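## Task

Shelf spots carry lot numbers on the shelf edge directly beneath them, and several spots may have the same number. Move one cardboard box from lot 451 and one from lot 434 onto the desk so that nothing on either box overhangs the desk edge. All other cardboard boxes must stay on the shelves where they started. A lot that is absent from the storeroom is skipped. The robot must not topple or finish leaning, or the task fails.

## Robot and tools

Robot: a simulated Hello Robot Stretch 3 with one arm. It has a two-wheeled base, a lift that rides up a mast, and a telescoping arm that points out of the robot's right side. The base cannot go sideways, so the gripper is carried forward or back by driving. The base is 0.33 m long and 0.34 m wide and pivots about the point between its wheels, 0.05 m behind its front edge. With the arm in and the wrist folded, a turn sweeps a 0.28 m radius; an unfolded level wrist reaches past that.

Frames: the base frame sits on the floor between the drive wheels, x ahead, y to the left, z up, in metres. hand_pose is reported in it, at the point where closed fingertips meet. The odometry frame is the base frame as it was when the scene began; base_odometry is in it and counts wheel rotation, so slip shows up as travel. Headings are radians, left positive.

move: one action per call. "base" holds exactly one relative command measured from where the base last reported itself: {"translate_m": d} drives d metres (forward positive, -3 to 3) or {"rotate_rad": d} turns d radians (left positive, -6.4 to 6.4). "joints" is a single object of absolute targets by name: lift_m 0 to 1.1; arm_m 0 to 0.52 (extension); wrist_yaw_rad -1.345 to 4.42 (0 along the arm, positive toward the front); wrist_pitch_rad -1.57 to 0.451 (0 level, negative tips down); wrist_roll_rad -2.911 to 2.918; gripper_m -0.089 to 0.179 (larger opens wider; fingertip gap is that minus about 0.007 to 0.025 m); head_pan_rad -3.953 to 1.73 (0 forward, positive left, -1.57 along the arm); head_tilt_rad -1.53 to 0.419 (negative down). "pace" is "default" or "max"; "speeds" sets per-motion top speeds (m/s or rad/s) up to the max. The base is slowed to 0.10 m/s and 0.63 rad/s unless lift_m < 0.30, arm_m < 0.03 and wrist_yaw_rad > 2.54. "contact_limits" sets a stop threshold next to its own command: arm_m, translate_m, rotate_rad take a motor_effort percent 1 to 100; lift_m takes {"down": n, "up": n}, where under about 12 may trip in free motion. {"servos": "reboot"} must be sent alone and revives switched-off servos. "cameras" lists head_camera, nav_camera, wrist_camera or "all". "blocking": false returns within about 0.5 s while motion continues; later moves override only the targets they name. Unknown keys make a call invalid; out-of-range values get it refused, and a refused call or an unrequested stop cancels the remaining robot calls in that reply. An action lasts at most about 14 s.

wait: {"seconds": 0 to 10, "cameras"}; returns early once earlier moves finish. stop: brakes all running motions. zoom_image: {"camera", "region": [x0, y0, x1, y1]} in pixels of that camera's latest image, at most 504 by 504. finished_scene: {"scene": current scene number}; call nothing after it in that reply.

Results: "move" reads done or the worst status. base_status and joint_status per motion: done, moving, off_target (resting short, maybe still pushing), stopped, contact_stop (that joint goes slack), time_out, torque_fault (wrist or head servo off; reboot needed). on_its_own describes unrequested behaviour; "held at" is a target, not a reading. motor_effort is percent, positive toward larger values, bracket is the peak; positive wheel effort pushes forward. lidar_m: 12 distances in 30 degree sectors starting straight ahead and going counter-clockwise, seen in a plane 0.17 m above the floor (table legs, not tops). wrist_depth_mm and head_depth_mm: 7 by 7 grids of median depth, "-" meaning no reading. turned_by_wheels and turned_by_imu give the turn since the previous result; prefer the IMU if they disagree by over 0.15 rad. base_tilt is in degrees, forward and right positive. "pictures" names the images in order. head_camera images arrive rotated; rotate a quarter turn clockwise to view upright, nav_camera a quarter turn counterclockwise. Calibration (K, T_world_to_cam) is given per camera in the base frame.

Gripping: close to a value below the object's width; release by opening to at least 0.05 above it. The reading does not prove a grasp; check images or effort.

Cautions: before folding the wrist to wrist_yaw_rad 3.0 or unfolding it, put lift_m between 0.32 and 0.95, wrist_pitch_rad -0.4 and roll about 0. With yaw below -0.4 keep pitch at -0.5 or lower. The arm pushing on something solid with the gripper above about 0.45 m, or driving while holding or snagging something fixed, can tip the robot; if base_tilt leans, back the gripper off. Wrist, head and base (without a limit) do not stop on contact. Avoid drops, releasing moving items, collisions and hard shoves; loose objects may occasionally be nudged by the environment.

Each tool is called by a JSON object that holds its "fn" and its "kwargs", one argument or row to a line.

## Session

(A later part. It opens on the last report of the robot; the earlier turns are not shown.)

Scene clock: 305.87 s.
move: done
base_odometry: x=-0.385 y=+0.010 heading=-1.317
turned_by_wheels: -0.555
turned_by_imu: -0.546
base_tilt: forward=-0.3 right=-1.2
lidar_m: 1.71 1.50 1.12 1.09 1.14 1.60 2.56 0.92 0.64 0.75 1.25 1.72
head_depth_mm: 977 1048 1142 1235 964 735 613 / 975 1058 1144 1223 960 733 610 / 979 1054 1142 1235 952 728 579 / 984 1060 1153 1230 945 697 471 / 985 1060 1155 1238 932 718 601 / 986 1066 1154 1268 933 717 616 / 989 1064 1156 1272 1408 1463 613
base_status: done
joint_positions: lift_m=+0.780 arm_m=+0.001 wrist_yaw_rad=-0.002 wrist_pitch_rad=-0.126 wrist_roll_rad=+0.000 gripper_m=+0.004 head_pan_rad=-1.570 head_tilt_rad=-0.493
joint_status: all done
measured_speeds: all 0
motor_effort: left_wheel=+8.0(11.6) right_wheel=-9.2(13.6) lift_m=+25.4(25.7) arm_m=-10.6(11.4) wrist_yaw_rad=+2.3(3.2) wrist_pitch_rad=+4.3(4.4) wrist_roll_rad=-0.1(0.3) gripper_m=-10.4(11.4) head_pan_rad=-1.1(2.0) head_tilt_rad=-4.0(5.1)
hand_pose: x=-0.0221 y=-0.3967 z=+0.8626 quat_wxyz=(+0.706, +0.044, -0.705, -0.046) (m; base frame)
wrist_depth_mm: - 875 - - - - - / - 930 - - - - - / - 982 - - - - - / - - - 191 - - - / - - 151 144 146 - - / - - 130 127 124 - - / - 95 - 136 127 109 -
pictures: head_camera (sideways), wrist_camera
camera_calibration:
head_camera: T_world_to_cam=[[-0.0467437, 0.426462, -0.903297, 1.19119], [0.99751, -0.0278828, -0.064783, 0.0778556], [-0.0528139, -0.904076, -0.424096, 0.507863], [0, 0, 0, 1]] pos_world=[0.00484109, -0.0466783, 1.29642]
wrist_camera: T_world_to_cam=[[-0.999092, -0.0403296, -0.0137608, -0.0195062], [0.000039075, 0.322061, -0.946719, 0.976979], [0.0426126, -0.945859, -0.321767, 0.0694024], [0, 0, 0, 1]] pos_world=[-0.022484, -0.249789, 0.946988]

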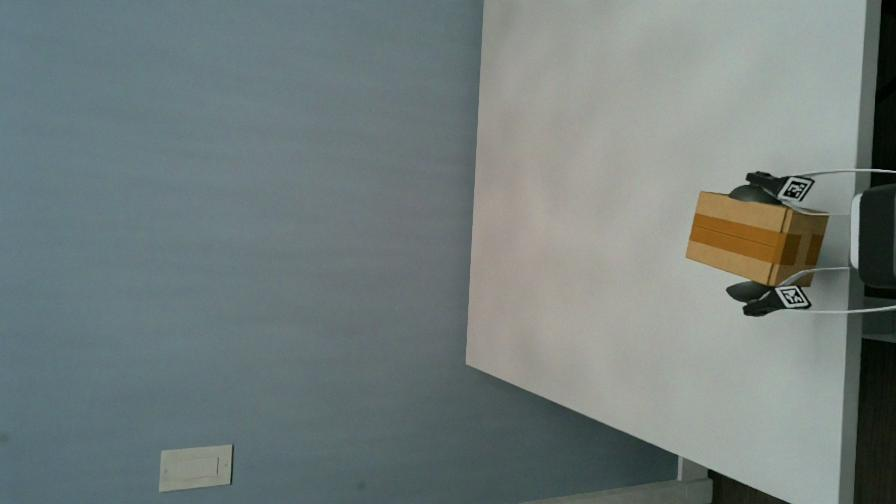

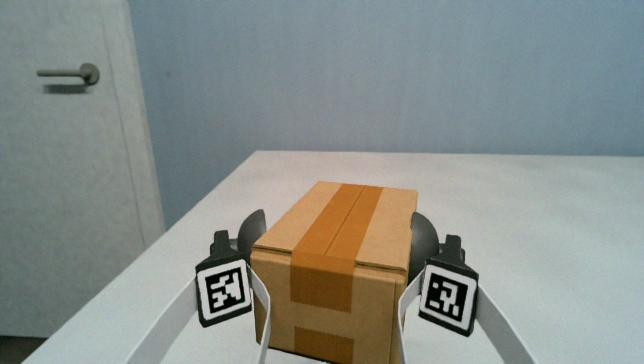

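{"fn": "move", "kwargs": {
  "joints": {"arm_m": 0.22},
  "speeds": {"arm_m": 0.2}
}}

{"fn": "move", "kwargs": {
  "joints": {"lift_m": 0.682}
}}

{"fn": "move", "kwargs": {
  "joints": {"lift_m": 0.63},
  "speeds": {"lift_m": 0.03},
  "contact_limits": {"lift_m": {"down": 14}},
  "cameras": ["wrist_camera", "head_camera"]
}}

Scene clock: 317.60 s.
move: done
base_odometry: x=-0.385 y=+0.010 heading=-1.317
turned_by_wheels: +0.000
turned_by_imu: +0.000
base_tilt: forward=-0.1 right=-1.1
lidar_m: 1.72 1.50 1.12 1.09 1.14 1.60 2.56 0.92 0.64 0.75 1.25 1.72
head_depth_mm: 979 1053 1147 1219 952 731 303 / 976 1056 1148 1229 951 380 336 / 979 1060 1151 1231 937 409 576 / 983 1056 1157 1239 683 431 585 / 984 1056 1162 1234 926 714 615 / 989 1070 1165 1259 924 708 611 / 992 1067 1163 1276 1422 1432 626
base_status: not commanded
joint_positions: lift_m=+0.780 arm_m=+0.220 wrist_yaw_rad=-0.002 wrist_pitch_rad=-0.126 wrist_roll_rad=+0.000 gripper_m=+0.004 head_pan_rad=-1.570 head_tilt_rad=-0.500
joint_status: all done
measured_speeds: all 0
motor_effort: left_wheel=+7.7(8.3) right_wheel=-9.5(10.2) lift_m=+26.2(26.4) arm_m=+13.3(15.0) wrist_yaw_rad=+1.8(3.2) wrist_pitch_rad=+4.3(4.5) wrist_roll_rad=-0.1(0.3) gripper_m=-10.7(11.7) head_pan_rad=-1.7(2.3) head_tilt_rad=-4.3(5.0)
hand_pose: x=-0.0221 y=-0.6162 z=+0.8626 quat_wxyz=(+0.706, +0.044, -0.705, -0.046) (m; base frame)
wrist_depth_mm: 690 - - - - - - / 726 - - - - - - / 752 - - - - - - / 801 - - 192 - - - / - - 150 144 146 - - / - - 129 127 124 - - / - 95 - 135 127 109 -
pictures: none

Scene clock: 319.33 s.
move: done
base_odometry: x=-0.385 y=+0.010 heading=-1.317
turned_by_wheels: +0.000
turned_by_imu: +0.000
base_tilt: forward=-0.5 right=-1.1
lidar_m: 1.71 1.50 1.13 1.09 1.14 1.61 2.56 0.92 0.64 0.75 1.25 1.72
head_depth_mm: 973 1050 1144 1219 956 733 610 / 978 1059 1148 1226 945 727 412 / 981 1058 1148 1237 941 720 445 / 987 1065 1154 1234 935 548 474 / 981 1068 1158 1239 924 713 616 / 988 1067 1160 1256 920 712 611 / 986 1069 1163 1280 1417 1427 627
base_status: not commanded
joint_positions: lift_m=+0.682 arm_m=+0.220 wrist_yaw_rad=-0.002 wrist_pitch_rad=-0.126 wrist_roll_rad=+0.000 gripper_m=+0.004 head_pan_rad=-1.570 head_tilt_rad=-0.500
joint_status: all done
measured_speeds: all 0
motor_effort: left_wheel=+7.8(8.3) right_wheel=-9.4(10.5) lift_m=+24.1(27.0) arm_m=+12.6(13.8) wrist_yaw_rad=+0.8(2.5) wrist_pitch_rad=+4.3(4.5) wrist_roll_rad=-0.2(0.2) gripper_m=-10.8(11.3) head_pan_rad=-2.6(2.6) head_tilt_rad=-3.3(4.4)
hand_pose: x=-0.0221 y=-0.6161 z=+0.7646 quat_wxyz=(+0.706, +0.044, -0.705, -0.046) (m; base frame)
wrist_depth_mm: 693 - - - - - - / 715 - - - - - - / 749 - - - - - - / 787 - - 192 - - - / - - 151 144 146 - - / - - 129 127 124 - - / - 94 - 135 127 109 -
pictures: none

Scene clock: 321.23 s.
move: contact_stop
base_odometry: x=-0.385 y=+0.010 heading=-1.317
turned_by_wheels: +0.000
turned_by_imu: +0.000
base_tilt: forward=-0.3 right=-1.1
lidar_m: 1.71 1.50 1.12 1.09 1.14 1.61 2.56 0.92 0.64 0.75 1.25 1.72
head_depth_mm: 976 1054 1151 1221 955 733 611 / 979 1053 1150 1219 950 728 447 / 977 1059 1150 1232 941 723 456 / 978 1059 1155 1236 932 590 482 / 988 1067 1154 1234 924 715 616 / 987 1069 1167 1261 925 712 612 / 990 1066 1171 1282 1424 1434 627
base_status: not commanded
joint_positions: lift_m=+0.657 arm_m=+0.220 wrist_yaw_rad=-0.002 wrist_pitch_rad=-0.073 wrist_roll_rad=+0.000 gripper_m=+0.004 head_pan_rad=-1.570 head_tilt_rad=-0.500
joint_status: lift_m contact_stop (moved -0.025 of -0.052)
measured_speeds: translate_m=+0.000 rotate_rad=+0.000 lift_m=+0.001 arm_m=+0.000 wrist_yaw_rad=+0.000 wrist_pitch_rad=+0.000 wrist_roll_rad=+0.000 head_pan_rad=+0.000 head_tilt_rad=+0.000
on_its_own: lift_m is slack since a contact_stop (your +0.630 is given up)
motor_effort: left_wheel=+4.8(8.1) right_wheel=-5.4(10.1) lift_m=+26.1(26.1) arm_m=+4.2(12.7) wrist_yaw_rad=+0.3(2.8) wrist_pitch_rad=-5.4(11.9) wrist_roll_rad=-0.2(0.8) gripper_m=-10.7(11.3) head_pan_rad=-2.0(2.8) head_tilt_rad=-3.9(4.4)
contact_limits: lift_m down 14 (down: maximum 72; up: maximum 65)
hand_pose: x=-0.0220 y=-0.6188 z=+0.7536 quat_wxyz=(+0.707, +0.025, -0.707, -0.027) (m; base frame)
wrist_depth_mm: 696 - - - - - - / 721 - - - - - - / 742 - - - - - - / 774 - - 180 - - - / - - 150 143 146 - - / - - 129 128 124 - - / - 94 - 135 128 109 -
pictures: head_camera (sideways), wrist_camera
camera_calibration:
head_camera: T_world_to_cam=[[-0.0466495, 0.432515, -0.900419, 1.18745], [0.997514, -0.0274904, -0.0648849, 0.0779864], [-0.0528165, -0.901208, -0.430157, 0.515746], [0, 0, 0, 1]] pos_world=[0.00484137, -0.0466516, 1.29611]
wrist_camera: T_world_to_cam=[[-0.99907, -0.0414068, -0.0120141, -0.0318512], [0.000336841, 0.271151, -0.962537, 0.925713], [0.0431132, -0.961646, -0.270885, -0.223794], [0, 0, 0, 1]] pos_world=[-0.0224849, -0.467538, 0.830027]

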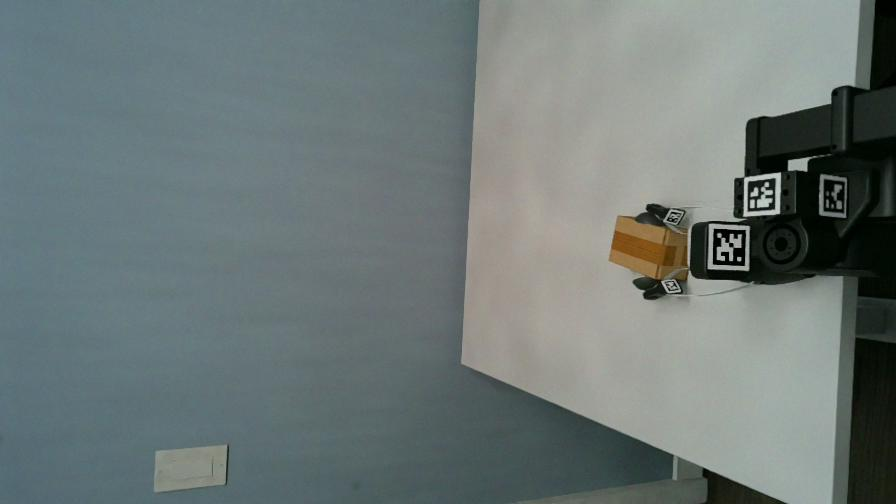

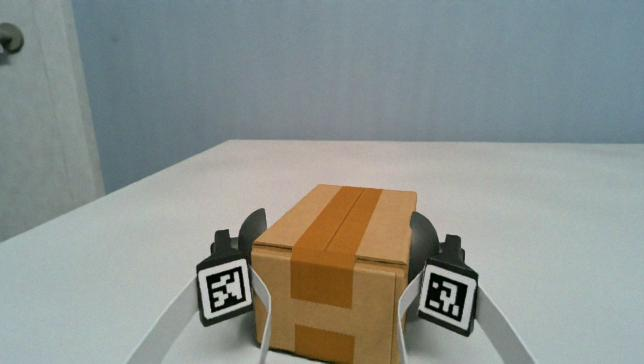

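{"fn": "move", "kwargs": {
  "joints": {"gripper_m": 0.15}
}}

{"fn": "move", "kwargs": {
  "joints": {"arm_m": 0.0},
  "speeds": {"arm_m": 0.25},
  "cameras": ["head_camera"]
}}

{"fn": "move", "kwargs": {
  "joints": {"lift_m": 0.78, "wrist_pitch_rad": -0.4, "gripper_m": 0.04},
  "pace": "max"
}}

{"fn": "move", "kwargs": {
  "joints": {"wrist_yaw_rad": 3.0, "head_pan_rad": 1.57, "head_tilt_rad": -0.3},
  "pace": "max"
}}

{"fn": "move", "kwargs": {
  "base": {"rotate_rad": -0.276},
  "joints": {"lift_m": 0.28},
  "pace": "max"
}}

{"fn": "move", "kwargs": {
  "base": {"translate_m": -2.1},
  "pace": "max"
}}

Scene clock: 359.90 s.
move: done
base_odometry: x=-0.385 y=+0.010 heading=-1.317
turned_by_wheels: +0.000
turned_by_imu: +0.000
base_tilt: forward=-0.2 right=-1.1
lidar_m: 1.71 1.50 1.12 1.09 1.14 1.61 2.56 0.92 0.64 0.75 1.25 1.72
head_depth_mm: 976 1055 1150 1223 954 733 611 / 979 1050 1147 1221 946 727 446 / 983 1054 1152 1230 942 718 455 / 985 1059 1155 1236 932 591 480 / 984 1065 1164 1243 925 712 614 / 988 1068 1165 1249 923 711 610 / 989 1062 1166 1276 1416 1436 627
base_status: not commanded
joint_positions: lift_m=+0.659 arm_m=+0.220 wrist_yaw_rad=-0.002 wrist_pitch_rad=-0.089 wrist_roll_rad=+0.001 gripper_m=+0.150 head_pan_rad=-1.570 head_tilt_rad=-0.500
joint_status: all done
measured_speeds: all 0
on_its_own: lift_m is slack since a contact_stop (your +0.630 is given up)
motor_effort: left_wheel=+4.8(5.7) right_wheel=-5.0(6.4) lift_m=+27.3(27.5) arm_m=-6.7(14.2) wrist_yaw_rad=+0.6(2.7) wrist_pitch_rad=-2.5(5.5) wrist_roll_rad=-0.3(0.5) gripper_m=+0.6(82.4) head_pan_rad=-2.4(3.2) head_tilt_rad=-2.6(3.7)
contact_limits: lift_m down 14 (down: maximum 72; up: maximum 65)
hand_pose: x=-0.0220 y=-0.6181 z=+0.7510 quat_wxyz=(+0.706, +0.031, -0.706, -0.032) (m; base frame)
wrist_depth_mm: 690 - - - - - - / 712 - - - - - - / 753 - - - - - - / 773 - - 186 - - - / - 146 - 137 147 142 - / - 126 138 128 123 124 - / - 118 - 136 127 - 111
pictures: none

Scene clock: 362.70 s.
move: done
base_odometry: x=-0.385 y=+0.010 heading=-1.317
turned_by_wheels: +0.000
turned_by_imu: +0.000
base_tilt: forward=-0.3 right=-1.2
lidar_m: 1.71 1.50 1.12 1.09 1.14 1.60 2.56 0.92 0.64 0.75 1.25 1.72
head_depth_mm: 977 1055 1144 1218 953 730 612 / 980 1056 1150 1226 949 725 622 / 980 1060 1152 1222 943 723 605 / 982 1059 1157 1233 933 718 618 / 985 1065 1159 1235 925 715 598 / 991 1070 1162 1285 923 712 611 / 991 1066 1165 1282 1411 1438 626
base_status: not commanded
joint_positions: lift_m=+0.659 arm_m=+0.001 wrist_yaw_rad=-0.002 wrist_pitch_rad=-0.115 wrist_roll_rad=+0.001 gripper_m=+0.150 head_pan_rad=-1.570 head_tilt_rad=-0.500
joint_status: all done
measured_speeds: all 0
on_its_own: lift_m is slack since a contact_stop (your +0.630 is given up)
motor_effort: left_wheel=+5.1(5.5) right_wheel=-5.4(6.6) lift_m=+26.6(27.8) arm_m=-13.2(14.8) wrist_yaw_rad=+1.8(2.7) wrist_pitch_rad=+2.3(2.4) wrist_roll_rad=-0.5(0.6) gripper_m=+0.7(1.2) head_pan_rad=-2.7(3.6) head_tilt_rad=-1.4(3.2)
contact_limits: lift_m down 14 (down: maximum 72; up: maximum 65)
hand_pose: x=-0.0220 y=-0.3973 z=+0.7446 quat_wxyz=(+0.706, +0.040, -0.706, -0.042) (m; base frame)
wrist_depth_mm: - 878 - - - - - / - 919 - - - - - / - 977 - 339 - - - / - - - 339 - - - / - 145 - - - 142 - / - 125 - - - 124 - / - - - - - - 111
pictures: head_camera (sideways)
camera_calibration:
head_camera: T_world_to_cam=[[-0.0466495, 0.432515, -0.900419, 1.18745], [0.997514, -0.0274904, -0.0648849, 0.0779864], [-0.0528165, -0.901208, -0.430157, 0.515746], [0, 0, 0, 1]] pos_world=[0.00484137, -0.0466516, 1.29611]

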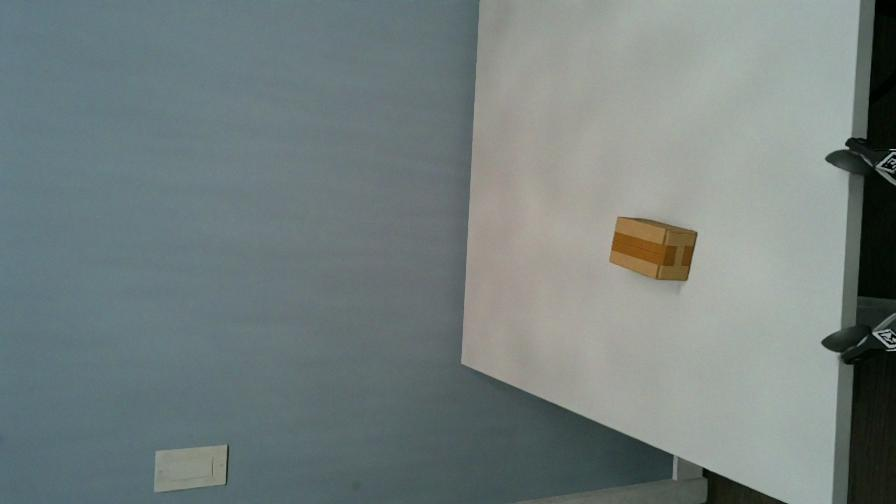

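Scene clock: 364.33 s.
move: done
base_odometry: x=-0.385 y=+0.010 heading=-1.317
turned_by_wheels: +0.000
turned_by_imu: +0.000
base_tilt: forward=-0.3 right=-1.1
lidar_m: 1.71 1.50 1.13 1.09 1.15 1.61 2.57 0.92 0.64 0.75 1.25 1.72
head_depth_mm: 976 1050 1146 1231 956 734 611 / 976 1057 1147 1222 946 726 623 / 978 1061 1155 1228 938 724 605 / 983 1059 1157 1228 935 718 579 / 984 1065 1159 1238 924 714 613 / 988 1069 1159 1275 920 709 611 / 991 1067 1157 1282 1418 1433 627
base_status: not commanded
joint_positions: lift_m=+0.780 arm_m=+0.001 wrist_yaw_rad=-0.002 wrist_pitch_rad=-0.413 wrist_roll_rad=+0.001 gripper_m=+0.040 head_pan_rad=-1.570 head_tilt_rad=-0.500
joint_status: all done
measured_speeds: all 0
motor_effort: left_wheel=+5.1(5.4) right_wheel=-4.9(6.2) lift_m=+30.5(33.2) arm_m=-10.9(13.4) wrist_yaw_rad=+0.0(2.8) wrist_pitch_rad=+2.1(4.5) wrist_roll_rad=-0.4(0.5) gripper_m=+0.5(80.1) head_pan_rad=-3.0(3.6) head_tilt_rad=-1.4(2.7)
hand_pose: x=-0.0220 y=-0.3705 z=+0.7937 quat_wxyz=(+0.692, +0.145, -0.692, -0.146) (m; base frame)
wrist_depth_mm: - 897 - - - - - / - - - - - - - / - - - 364 - - - / - - - - - - - / - - - - 152 - - / - - 125 - 127 - - / 985 - 913 950 928 963 913
pictures: none

Scene clock: 367.00 s.
move: done
base_odometry: x=-0.385 y=+0.010 heading=-1.317
turned_by_wheels: +0.000
turned_by_imu: +0.000
base_tilt: forward=-0.3 right=-1.3
lidar_m: 1.71 1.50 1.13 1.09 1.14 1.61 2.56 0.92 0.64 0.75 1.25 1.72
head_depth_mm: 938 975 1019 1077 1124 1195 1258 / 930 976 1020 1070 1134 1197 1271 / 934 976 1028 1072 1138 1197 1273 / 934 979 1024 1078 1138 1198 1283 / 937 982 1027 1082 1143 1200 1275 / 940 981 1033 1084 1144 1216 1288 / 945 991 1033 1085 1149 1215 1287
base_status: not commanded
joint_positions: lift_m=+0.780 arm_m=+0.001 wrist_yaw_rad=+2.997 wrist_pitch_rad=-0.413 wrist_roll_rad=+0.001 gripper_m=+0.040 head_pan_rad=+1.578 head_tilt_rad=-0.300
joint_status: all done
measured_speeds: translate_m=+0.000 rotate_rad=+0.000 lift_m=+0.000 arm_m=+0.000 wrist_yaw_rad=+0.000 wrist_pitch_rad=+0.000 wrist_roll_rad=+0.000 head_pan_rad=-0.024 head_tilt_rad=+0.000
motor_effort: left_wheel=+5.1(5.4) right_wheel=-5.8(6.2) lift_m=+29.9(31.6) arm_m=-6.9(11.3) wrist_yaw_rad=+2.1(7.6) wrist_pitch_rad=+2.0(2.1) wrist_roll_rad=-0.3(0.5) gripper_m=+0.1(1.0) head_pan_rad=-3.1(5.4) head_tilt_rad=+5.8(8.7)
hand_pose: x=+0.0112 y=+0.0771 z=+0.7937 quat_wxyz=(+0.195, +0.701, +0.095, +0.680) (m; base frame)
wrist_depth_mm: - 137 - - - - - / - 147 - - - - - / - 162 - - - - - / - 186 - - - - - / - - 202 - - - - / - - 127 - 129 - - / 969 - 260 949 928 937 951
pictures: none

Scene clock: 371.13 s.
move: done
base_odometry: x=-0.385 y=+0.010 heading=-1.593
turned_by_wheels: -0.276
turned_by_imu: -0.271
base_tilt: forward=-0.3 right=-1.2
lidar_m: 1.87 1.71 1.25 1.09 1.09 1.28 2.56 2.32 0.64 0.84 0.75 1.38
head_depth_mm: 1048 1105 1163 1239 1318 1406 1480 / 1024 1076 1134 1202 1269 1350 1426 / 993 1043 1100 1160 1224 1308 1390 / 971 1013 1066 1126 1195 1254 1338 / 940 986 1033 1089 1144 1212 1293 / 918 960 1006 1058 1109 1175 1238 / 893 934 976 1031 1081 1136 1204
base_status: done
joint_positions: lift_m=+0.280 arm_m=+0.001 wrist_yaw_rad=+2.997 wrist_pitch_rad=-0.415 wrist_roll_rad=+0.001 gripper_m=+0.040 head_pan_rad=+1.570 head_tilt_rad=-0.300
joint_status: all done
measured_speeds: all 0
motor_effort: left_wheel=+7.8(12.1) right_wheel=-9.6(12.8) lift_m=+25.7(30.3) arm_m=-2.3(7.1) wrist_yaw_rad=+1.3(3.9) wrist_pitch_rad=+2.2(2.3) wrist_roll_rad=-0.3(0.5) gripper_m=+0.1(1.0) head_pan_rad=-3.5(3.9) head_tilt_rad=+4.6(5.8)
hand_pose: x=+0.0111 y=+0.0769 z=+0.2934 quat_wxyz=(+0.196, +0.701, +0.095, +0.680) (m; base frame)
wrist_depth_mm: - 137 - - - - - / - 147 - - - - - / 906 162 862 912 894 867 876 / 740 186 658 707 706 700 696 / 604 578 203 569 562 574 579 / 512 508 127 301 129 497 490 / 433 280 258 267 421 435 430
pictures: none

Scene clock: 379.57 s.
move: done
base_odometry: x=-0.339 y=+2.110 heading=-1.592
turned_by_wheels: +0.000
turned_by_imu: -0.002
base_tilt: forward=-0.3 right=-1.3
lidar_m: 3.45 1.16 0.77 0.99 1.05 0.62 0.54 0.54 0.63 1.13 1.69 1.51
head_depth_mm: 751 757 763 773 782 791 823 / 922 928 939 952 972 978 996 / 1897 1999 2087 2171 2329 1851 1306 / 1844 1917 2038 2148 2252 2002 1544 / 1791 1879 1981 2073 2188 2006 1535 / 1754 1829 1920 2025 2114 1998 1524 / 1706 1777 1872 1973 2058 1964 1515
base_status: done
joint_positions: lift_m=+0.280 arm_m=+0.001 wrist_yaw_rad=+2.997 wrist_pitch_rad=-0.415 wrist_roll_rad=+0.001 gripper_m=+0.040 head_pan_rad=+1.570 head_tilt_rad=-0.300
joint_status: not commanded
measured_speeds: all 0
motor_effort: left_wheel=+0.1(11.0) right_wheel=-9.8(17.6) lift_m=+26.2(30.8) arm_m=+5.7(6.1) wrist_yaw_rad=+1.3(3.6) wrist_pitch_rad=+2.2(2.4) wrist_roll_rad=-0.3(0.8) gripper_m=+0.5(1.0) head_pan_rad=-2.0(3.6) head_tilt_rad=+2.8(4.9)
hand_pose: x=+0.0111 y=+0.0770 z=+0.2934 quat_wxyz=(+0.195, +0.701, +0.096, +0.680) (m; base frame)
wrist_depth_mm: - 137 - - - - - / - 148 - - 817 - - / 922 162 869 907 858 839 878 / 730 185 658 716 697 709 684 / 602 574 203 577 567 578 573 / 514 506 127 300 130 497 493 / 437 280 257 270 422 433 431
pictures: none

{"fn": "move", "kwargs": {
  "base": {"rotate_rad": -1.295},
  "joints": {"head_pan_rad": -1.57, "head_tilt_rad": -0.65},
  "pace": "max"
}}

{"fn": "move", "kwargs": {
  "base": {"translate_m": -1.62},
  "pace": "max"
}}

{"fn": "move", "kwargs": {
  "base": {"rotate_rad": 1.571},
  "pace": "max"
}}

{"fn": "move", "kwargs": {
  "base": {"translate_m": 0.85},
  "pace": "max",
  "cameras": ["head_camera", "nav_camera"]
}}

Scene clock: 392.17 s.
move: done
base_odometry: x=-0.339 y=+2.110 heading=-2.887
turned_by_wheels: -1.295
turned_by_imu: -1.269
base_tilt: forward=-0.2 right=-1.4
lidar_m: 1.68 1.51 1.82 1.96 0.81 0.77 1.78 0.73 0.56 0.54 0.57 0.81
head_depth_mm: 421 466 522 596 691 823 1017 / 423 468 527 600 695 829 1023 / 424 471 527 602 698 833 1035 / 426 473 530 605 704 839 1041 / 428 475 534 609 708 848 1050 / 429 476 537 613 714 853 1064 / 431 480 538 615 718 861 1072
base_status: done
joint_positions: lift_m=+0.280 arm_m=+0.001 wrist_yaw_rad=+2.997 wrist_pitch_rad=-0.415 wrist_roll_rad=+0.001 gripper_m=+0.040 head_pan_rad=-1.578 head_tilt_rad=-0.655
joint_status: all done
measured_speeds: translate_m=+0.000 rotate_rad=+0.000 lift_m=+0.000 arm_m=+0.000 wrist_yaw_rad=+0.000 wrist_pitch_rad=+0.000 wrist_roll_rad=+0.000 head_pan_rad=+0.024 head_tilt_rad=+0.000
motor_effort: left_wheel=+5.9(14.9) right_wheel=-10.0(15.0) lift_m=+26.4(31.1) arm_m=-0.7(10.1) wrist_yaw_rad=+2.1(3.1) wrist_pitch_rad=+2.2(2.3) wrist_roll_rad=-0.3(0.5) gripper_m=+0.0(0.9) head_pan_rad=+3.2(4.9) head_tilt_rad=+3.0(7.9)
hand_pose: x=+0.0111 y=+0.0769 z=+0.2934 quat_wxyz=(+0.195, +0.701, +0.096, +0.680) (m; base frame)
wrist_depth_mm: - 137 - - - - - / - 148 - - - - - / - 162 850 899 887 878 864 / 722 186 660 726 701 696 698 / 608 577 202 565 568 584 573 / 508 506 127 302 130 490 490 / 435 280 259 269 425 431 431
pictures: none

Scene clock: 398.97 s.
move: done
base_odometry: x=+1.228 y=+2.518 heading=-2.887
turned_by_wheels: +0.000
turned_by_imu: -0.002
base_tilt: forward=-0.4 right=-1.2
lidar_m: 2.20 0.79 1.50 1.50 0.62 0.47 0.46 0.48 0.47 0.46 0.48 0.69
head_depth_mm: 353 391 437 496 574 681 834 / 355 393 439 499 578 686 845 / 356 394 441 502 584 694 854 / 357 396 445 506 588 698 863 / 359 398 447 510 592 709 872 / 361 400 450 512 597 714 881 / 363 402 453 516 601 721 893
base_status: done
joint_positions: lift_m=+0.280 arm_m=+0.001 wrist_yaw_rad=+2.997 wrist_pitch_rad=-0.415 wrist_roll_rad=+0.001 gripper_m=+0.040 head_pan_rad=-1.570 head_tilt_rad=-0.650
joint_status: not commanded
measured_speeds: all 0
motor_effort: left_wheel=+1.9(10.4) right_wheel=-8.1(18.3) lift_m=+23.9(26.6) arm_m=-11.6(13.6) wrist_yaw_rad=+1.6(3.0) wrist_pitch_rad=+2.2(2.4) wrist_roll_rad=-0.3(0.6) gripper_m=+0.3(1.0) head_pan_rad=+3.1(4.2) head_tilt_rad=+3.0(4.2)
hand_pose: x=+0.0111 y=+0.0770 z=+0.2934 quat_wxyz=(+0.195, +0.701, +0.096, +0.680) (m; base frame)
wrist_depth_mm: - 137 - - - - - / - 147 - - - - - / 634 161 856 903 886 848 - / 567 183 653 717 713 701 696 / 562 578 202 571 565 583 580 / 513 512 126 300 129 494 497 / 435 280 258 269 423 434 426
pictures: none

Scene clock: 401.10 s.
move: done
base_odometry: x=+1.228 y=+2.518 heading=-1.316
turned_by_wheels: +1.571
turned_by_imu: +1.539
base_tilt: forward=-0.3 right=-1.3
lidar_m: 1.59 0.63 0.47 0.45 0.48 0.47 0.46 0.48 0.68 2.02 0.79 0.81
head_depth_mm: 1474 1419 1377 1334 1293 1261 1160 / 2323 2193 2079 1981 1712 1443 1211 / 2719 2997 3096 2285 1759 1428 1207 / 2729 3048 3222 2274 1755 1422 1196 / 2723 3031 3201 2239 1743 1417 1197 / 2781 3036 3198 2230 1717 1403 1187 / 2748 2925 2930 2204 1707 1399 1182
base_status: done
joint_positions: lift_m=+0.280 arm_m=+0.001 wrist_yaw_rad=+2.997 wrist_pitch_rad=-0.415 wrist_roll_rad=+0.001 gripper_m=+0.040 head_pan_rad=-1.570 head_tilt_rad=-0.649
joint_status: not commanded
measured_speeds: all 0
motor_effort: left_wheel=-6.8(14.8) right_wheel=+8.2(14.5) lift_m=+24.9(25.4) arm_m=-12.8(13.8) wrist_yaw_rad=+0.5(3.4) wrist_pitch_rad=+2.2(2.3) wrist_roll_rad=-0.2(0.4) gripper_m=+0.3(0.9) head_pan_rad=+3.4(4.0) head_tilt_rad=+2.2(3.4)
hand_pose: x=+0.0111 y=+0.0770 z=+0.2934 quat_wxyz=(+0.195, +0.701, +0.096, +0.680) (m; base frame)
wrist_depth_mm: 435 137 448 457 468 474 486 / 477 148 484 497 504 519 528 / 516 162 520 534 542 - - / 552 182 188 - - - - / 579 564 201 572 563 582 575 / 516 512 127 299 129 494 487 / 436 282 258 270 423 433 429
pictures: none

Scene clock: 405.27 s.
move: done
base_odometry: x=+1.442 y=+1.695 heading=-1.316
turned_by_wheels: +0.000
turned_by_imu: +0.001
base_tilt: forward=-0.2 right=-1.2
lidar_m: 1.50 0.59 0.44 0.43 0.45 0.63 1.30 1.36 0.63 1.03 0.82 0.85
head_depth_mm: 801 778 709 663 765 1407 1220 / 833 919 795 903 978 925 1142 / 838 924 785 1185 1036 1239 1146 / 837 927 775 1184 1028 1235 1142 / 840 935 726 1178 1027 1227 1143 / 844 930 717 1165 1013 1230 1141 / 850 939 742 1180 1010 1255 1137
base_status: done
joint_positions: lift_m=+0.280 arm_m=+0.001 wrist_yaw_rad=+2.997 wrist_pitch_rad=-0.415 wrist_roll_rad=+0.001 gripper_m=+0.040 head_pan_rad=-1.570 head_tilt_rad=-0.649
joint_status: not commanded
measured_speeds: all 0
motor_effort: left_wheel=+3.8(9.0) right_wheel=+3.7(17.9) lift_m=+26.1(26.1) arm_m=-10.7(13.1) wrist_yaw_rad=+2.2(3.0) wrist_pitch_rad=+2.2(2.3) wrist_roll_rad=-0.6(0.7) gripper_m=+0.6(1.0) head_pan_rad=+2.0(3.8) head_tilt_rad=+0.2(2.7)
hand_pose: x=+0.0110 y=+0.0770 z=+0.2934 quat_wxyz=(+0.195, +0.701, +0.096, +0.680) (m; base frame)
wrist_depth_mm: 415 137 431 433 447 454 460 / 447 147 458 472 483 490 501 / 489 162 497 520 526 530 538 / 541 186 190 - - - - / 566 562 200 549 549 581 573 / 509 508 127 302 129 497 491 / 429 282 257 270 424 432 429
pictures: head_camera (sideways), nav_camera (sideways)
camera_calibration:
head_camera: T_world_to_cam=[[-0.0468421, 0.561481, -0.826163, 1.09062], [0.9975, -0.0175171, -0.0684617, 0.0826311], [-0.0529119, -0.827304, -0.559257, 0.683747], [0, 0, 0, 1]] pos_world=[0.00484051, -0.0452457, 1.28907]
nav_camera: T_world_to_cam=[[0.0176382, -0.583363, 0.81202, -1.01355], [-0.999785, -0.0191393, 0.00796682, 0.045955], [0.0108939, -0.811986, -0.583575, 0.712605], [0, 0, 0, 1]] pos_world=[0.0560593, -0.0117646, 1.23852]

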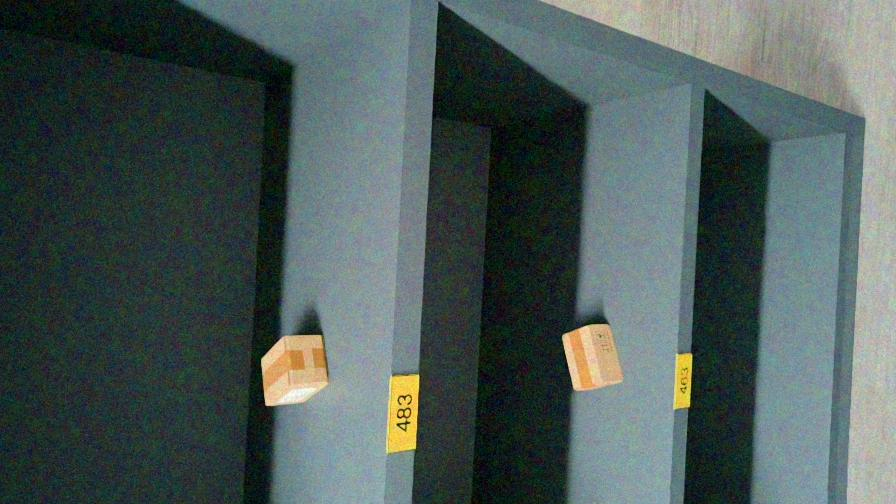

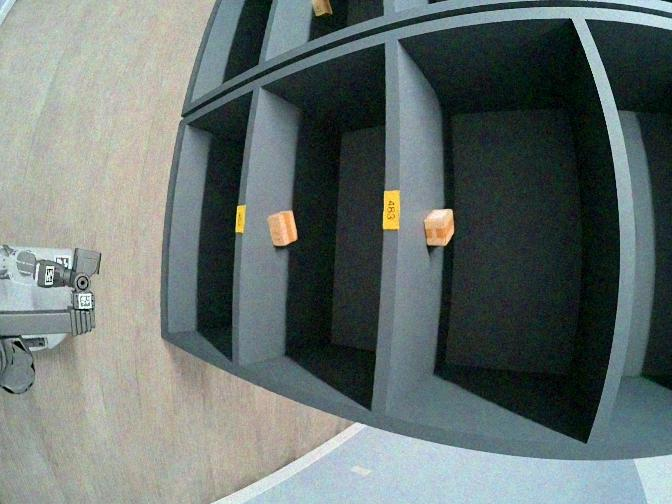

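{"fn": "move", "kwargs": {
  "base": {"translate_m": 0.95},
  "pace": "max",
  "cameras": ["head_camera", "nav_camera"]
}}

Scene clock: 418.03 s.
move: done
base_odometry: x=+1.681 y=+0.776 heading=-1.316
turned_by_wheels: +0.000
turned_by_imu: +0.001
base_tilt: forward=-0.4 right=-1.2
lidar_m: 1.39 0.55 0.41 0.40 0.42 0.59 1.78 1.33 0.66 1.06 0.84 0.89
head_depth_mm: 823 807 731 707 798 950 1168 / 860 952 793 1015 984 983 1146 / 863 955 784 1199 1038 1278 1154 / 865 956 773 1198 1034 1273 1163 / 867 959 764 1196 1023 1257 1172 / 869 963 699 1211 1016 1252 1166 / 873 963 739 1205 1008 1277 1161
base_status: done
joint_positions: lift_m=+0.280 arm_m=+0.001 wrist_yaw_rad=+2.998 wrist_pitch_rad=-0.415 wrist_roll_rad=+0.001 gripper_m=+0.040 head_pan_rad=-1.570 head_tilt_rad=-0.649
joint_status: not commanded
measured_speeds: all 0
motor_effort: left_wheel=+3.8(13.6) right_wheel=+3.2(15.7) lift_m=+27.2(27.5) arm_m=-7.0(9.5) wrist_yaw_rad=+1.6(2.8) wrist_pitch_rad=+2.1(2.3) wrist_roll_rad=-0.2(0.7) gripper_m=+0.1(0.9) head_pan_rad=+1.9(3.0) head_tilt_rad=-2.6(3.6)
hand_pose: x=+0.0110 y=+0.0770 z=+0.2934 quat_wxyz=(+0.195, +0.701, +0.096, +0.680) (m; base frame)
wrist_depth_mm: 390 137 399 409 417 427 427 / 418 147 432 446 451 463 473 / 463 162 466 488 500 507 516 / 504 186 506 538 547 554 - / 538 534 201 162 156 560 570 / 513 506 127 300 129 498 492 / 432 282 258 269 421 436 427
pictures: head_camera (sideways), nav_camera (sideways)
camera_calibration:
head_camera: T_world_to_cam=[[-0.0468421, 0.561481, -0.826163, 1.09062], [0.9975, -0.0175171, -0.0684617, 0.0826311], [-0.0529119, -0.827304, -0.559257, 0.683747], [0, 0, 0, 1]] pos_world=[0.00484051, -0.0452457, 1.28907]
nav_camera: T_world_to_cam=[[0.0176382, -0.583363, 0.81202, -1.01355], [-0.999785, -0.0191393, 0.00796682, 0.045955], [0.0108939, -0.811986, -0.583575, 0.712605], [0, 0, 0, 1]] pos_world=[0.0560593, -0.0117646, 1.23852]

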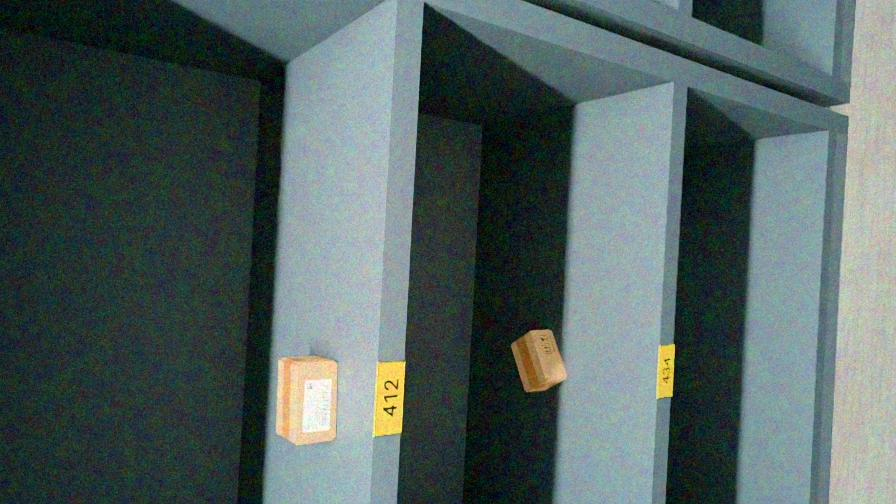

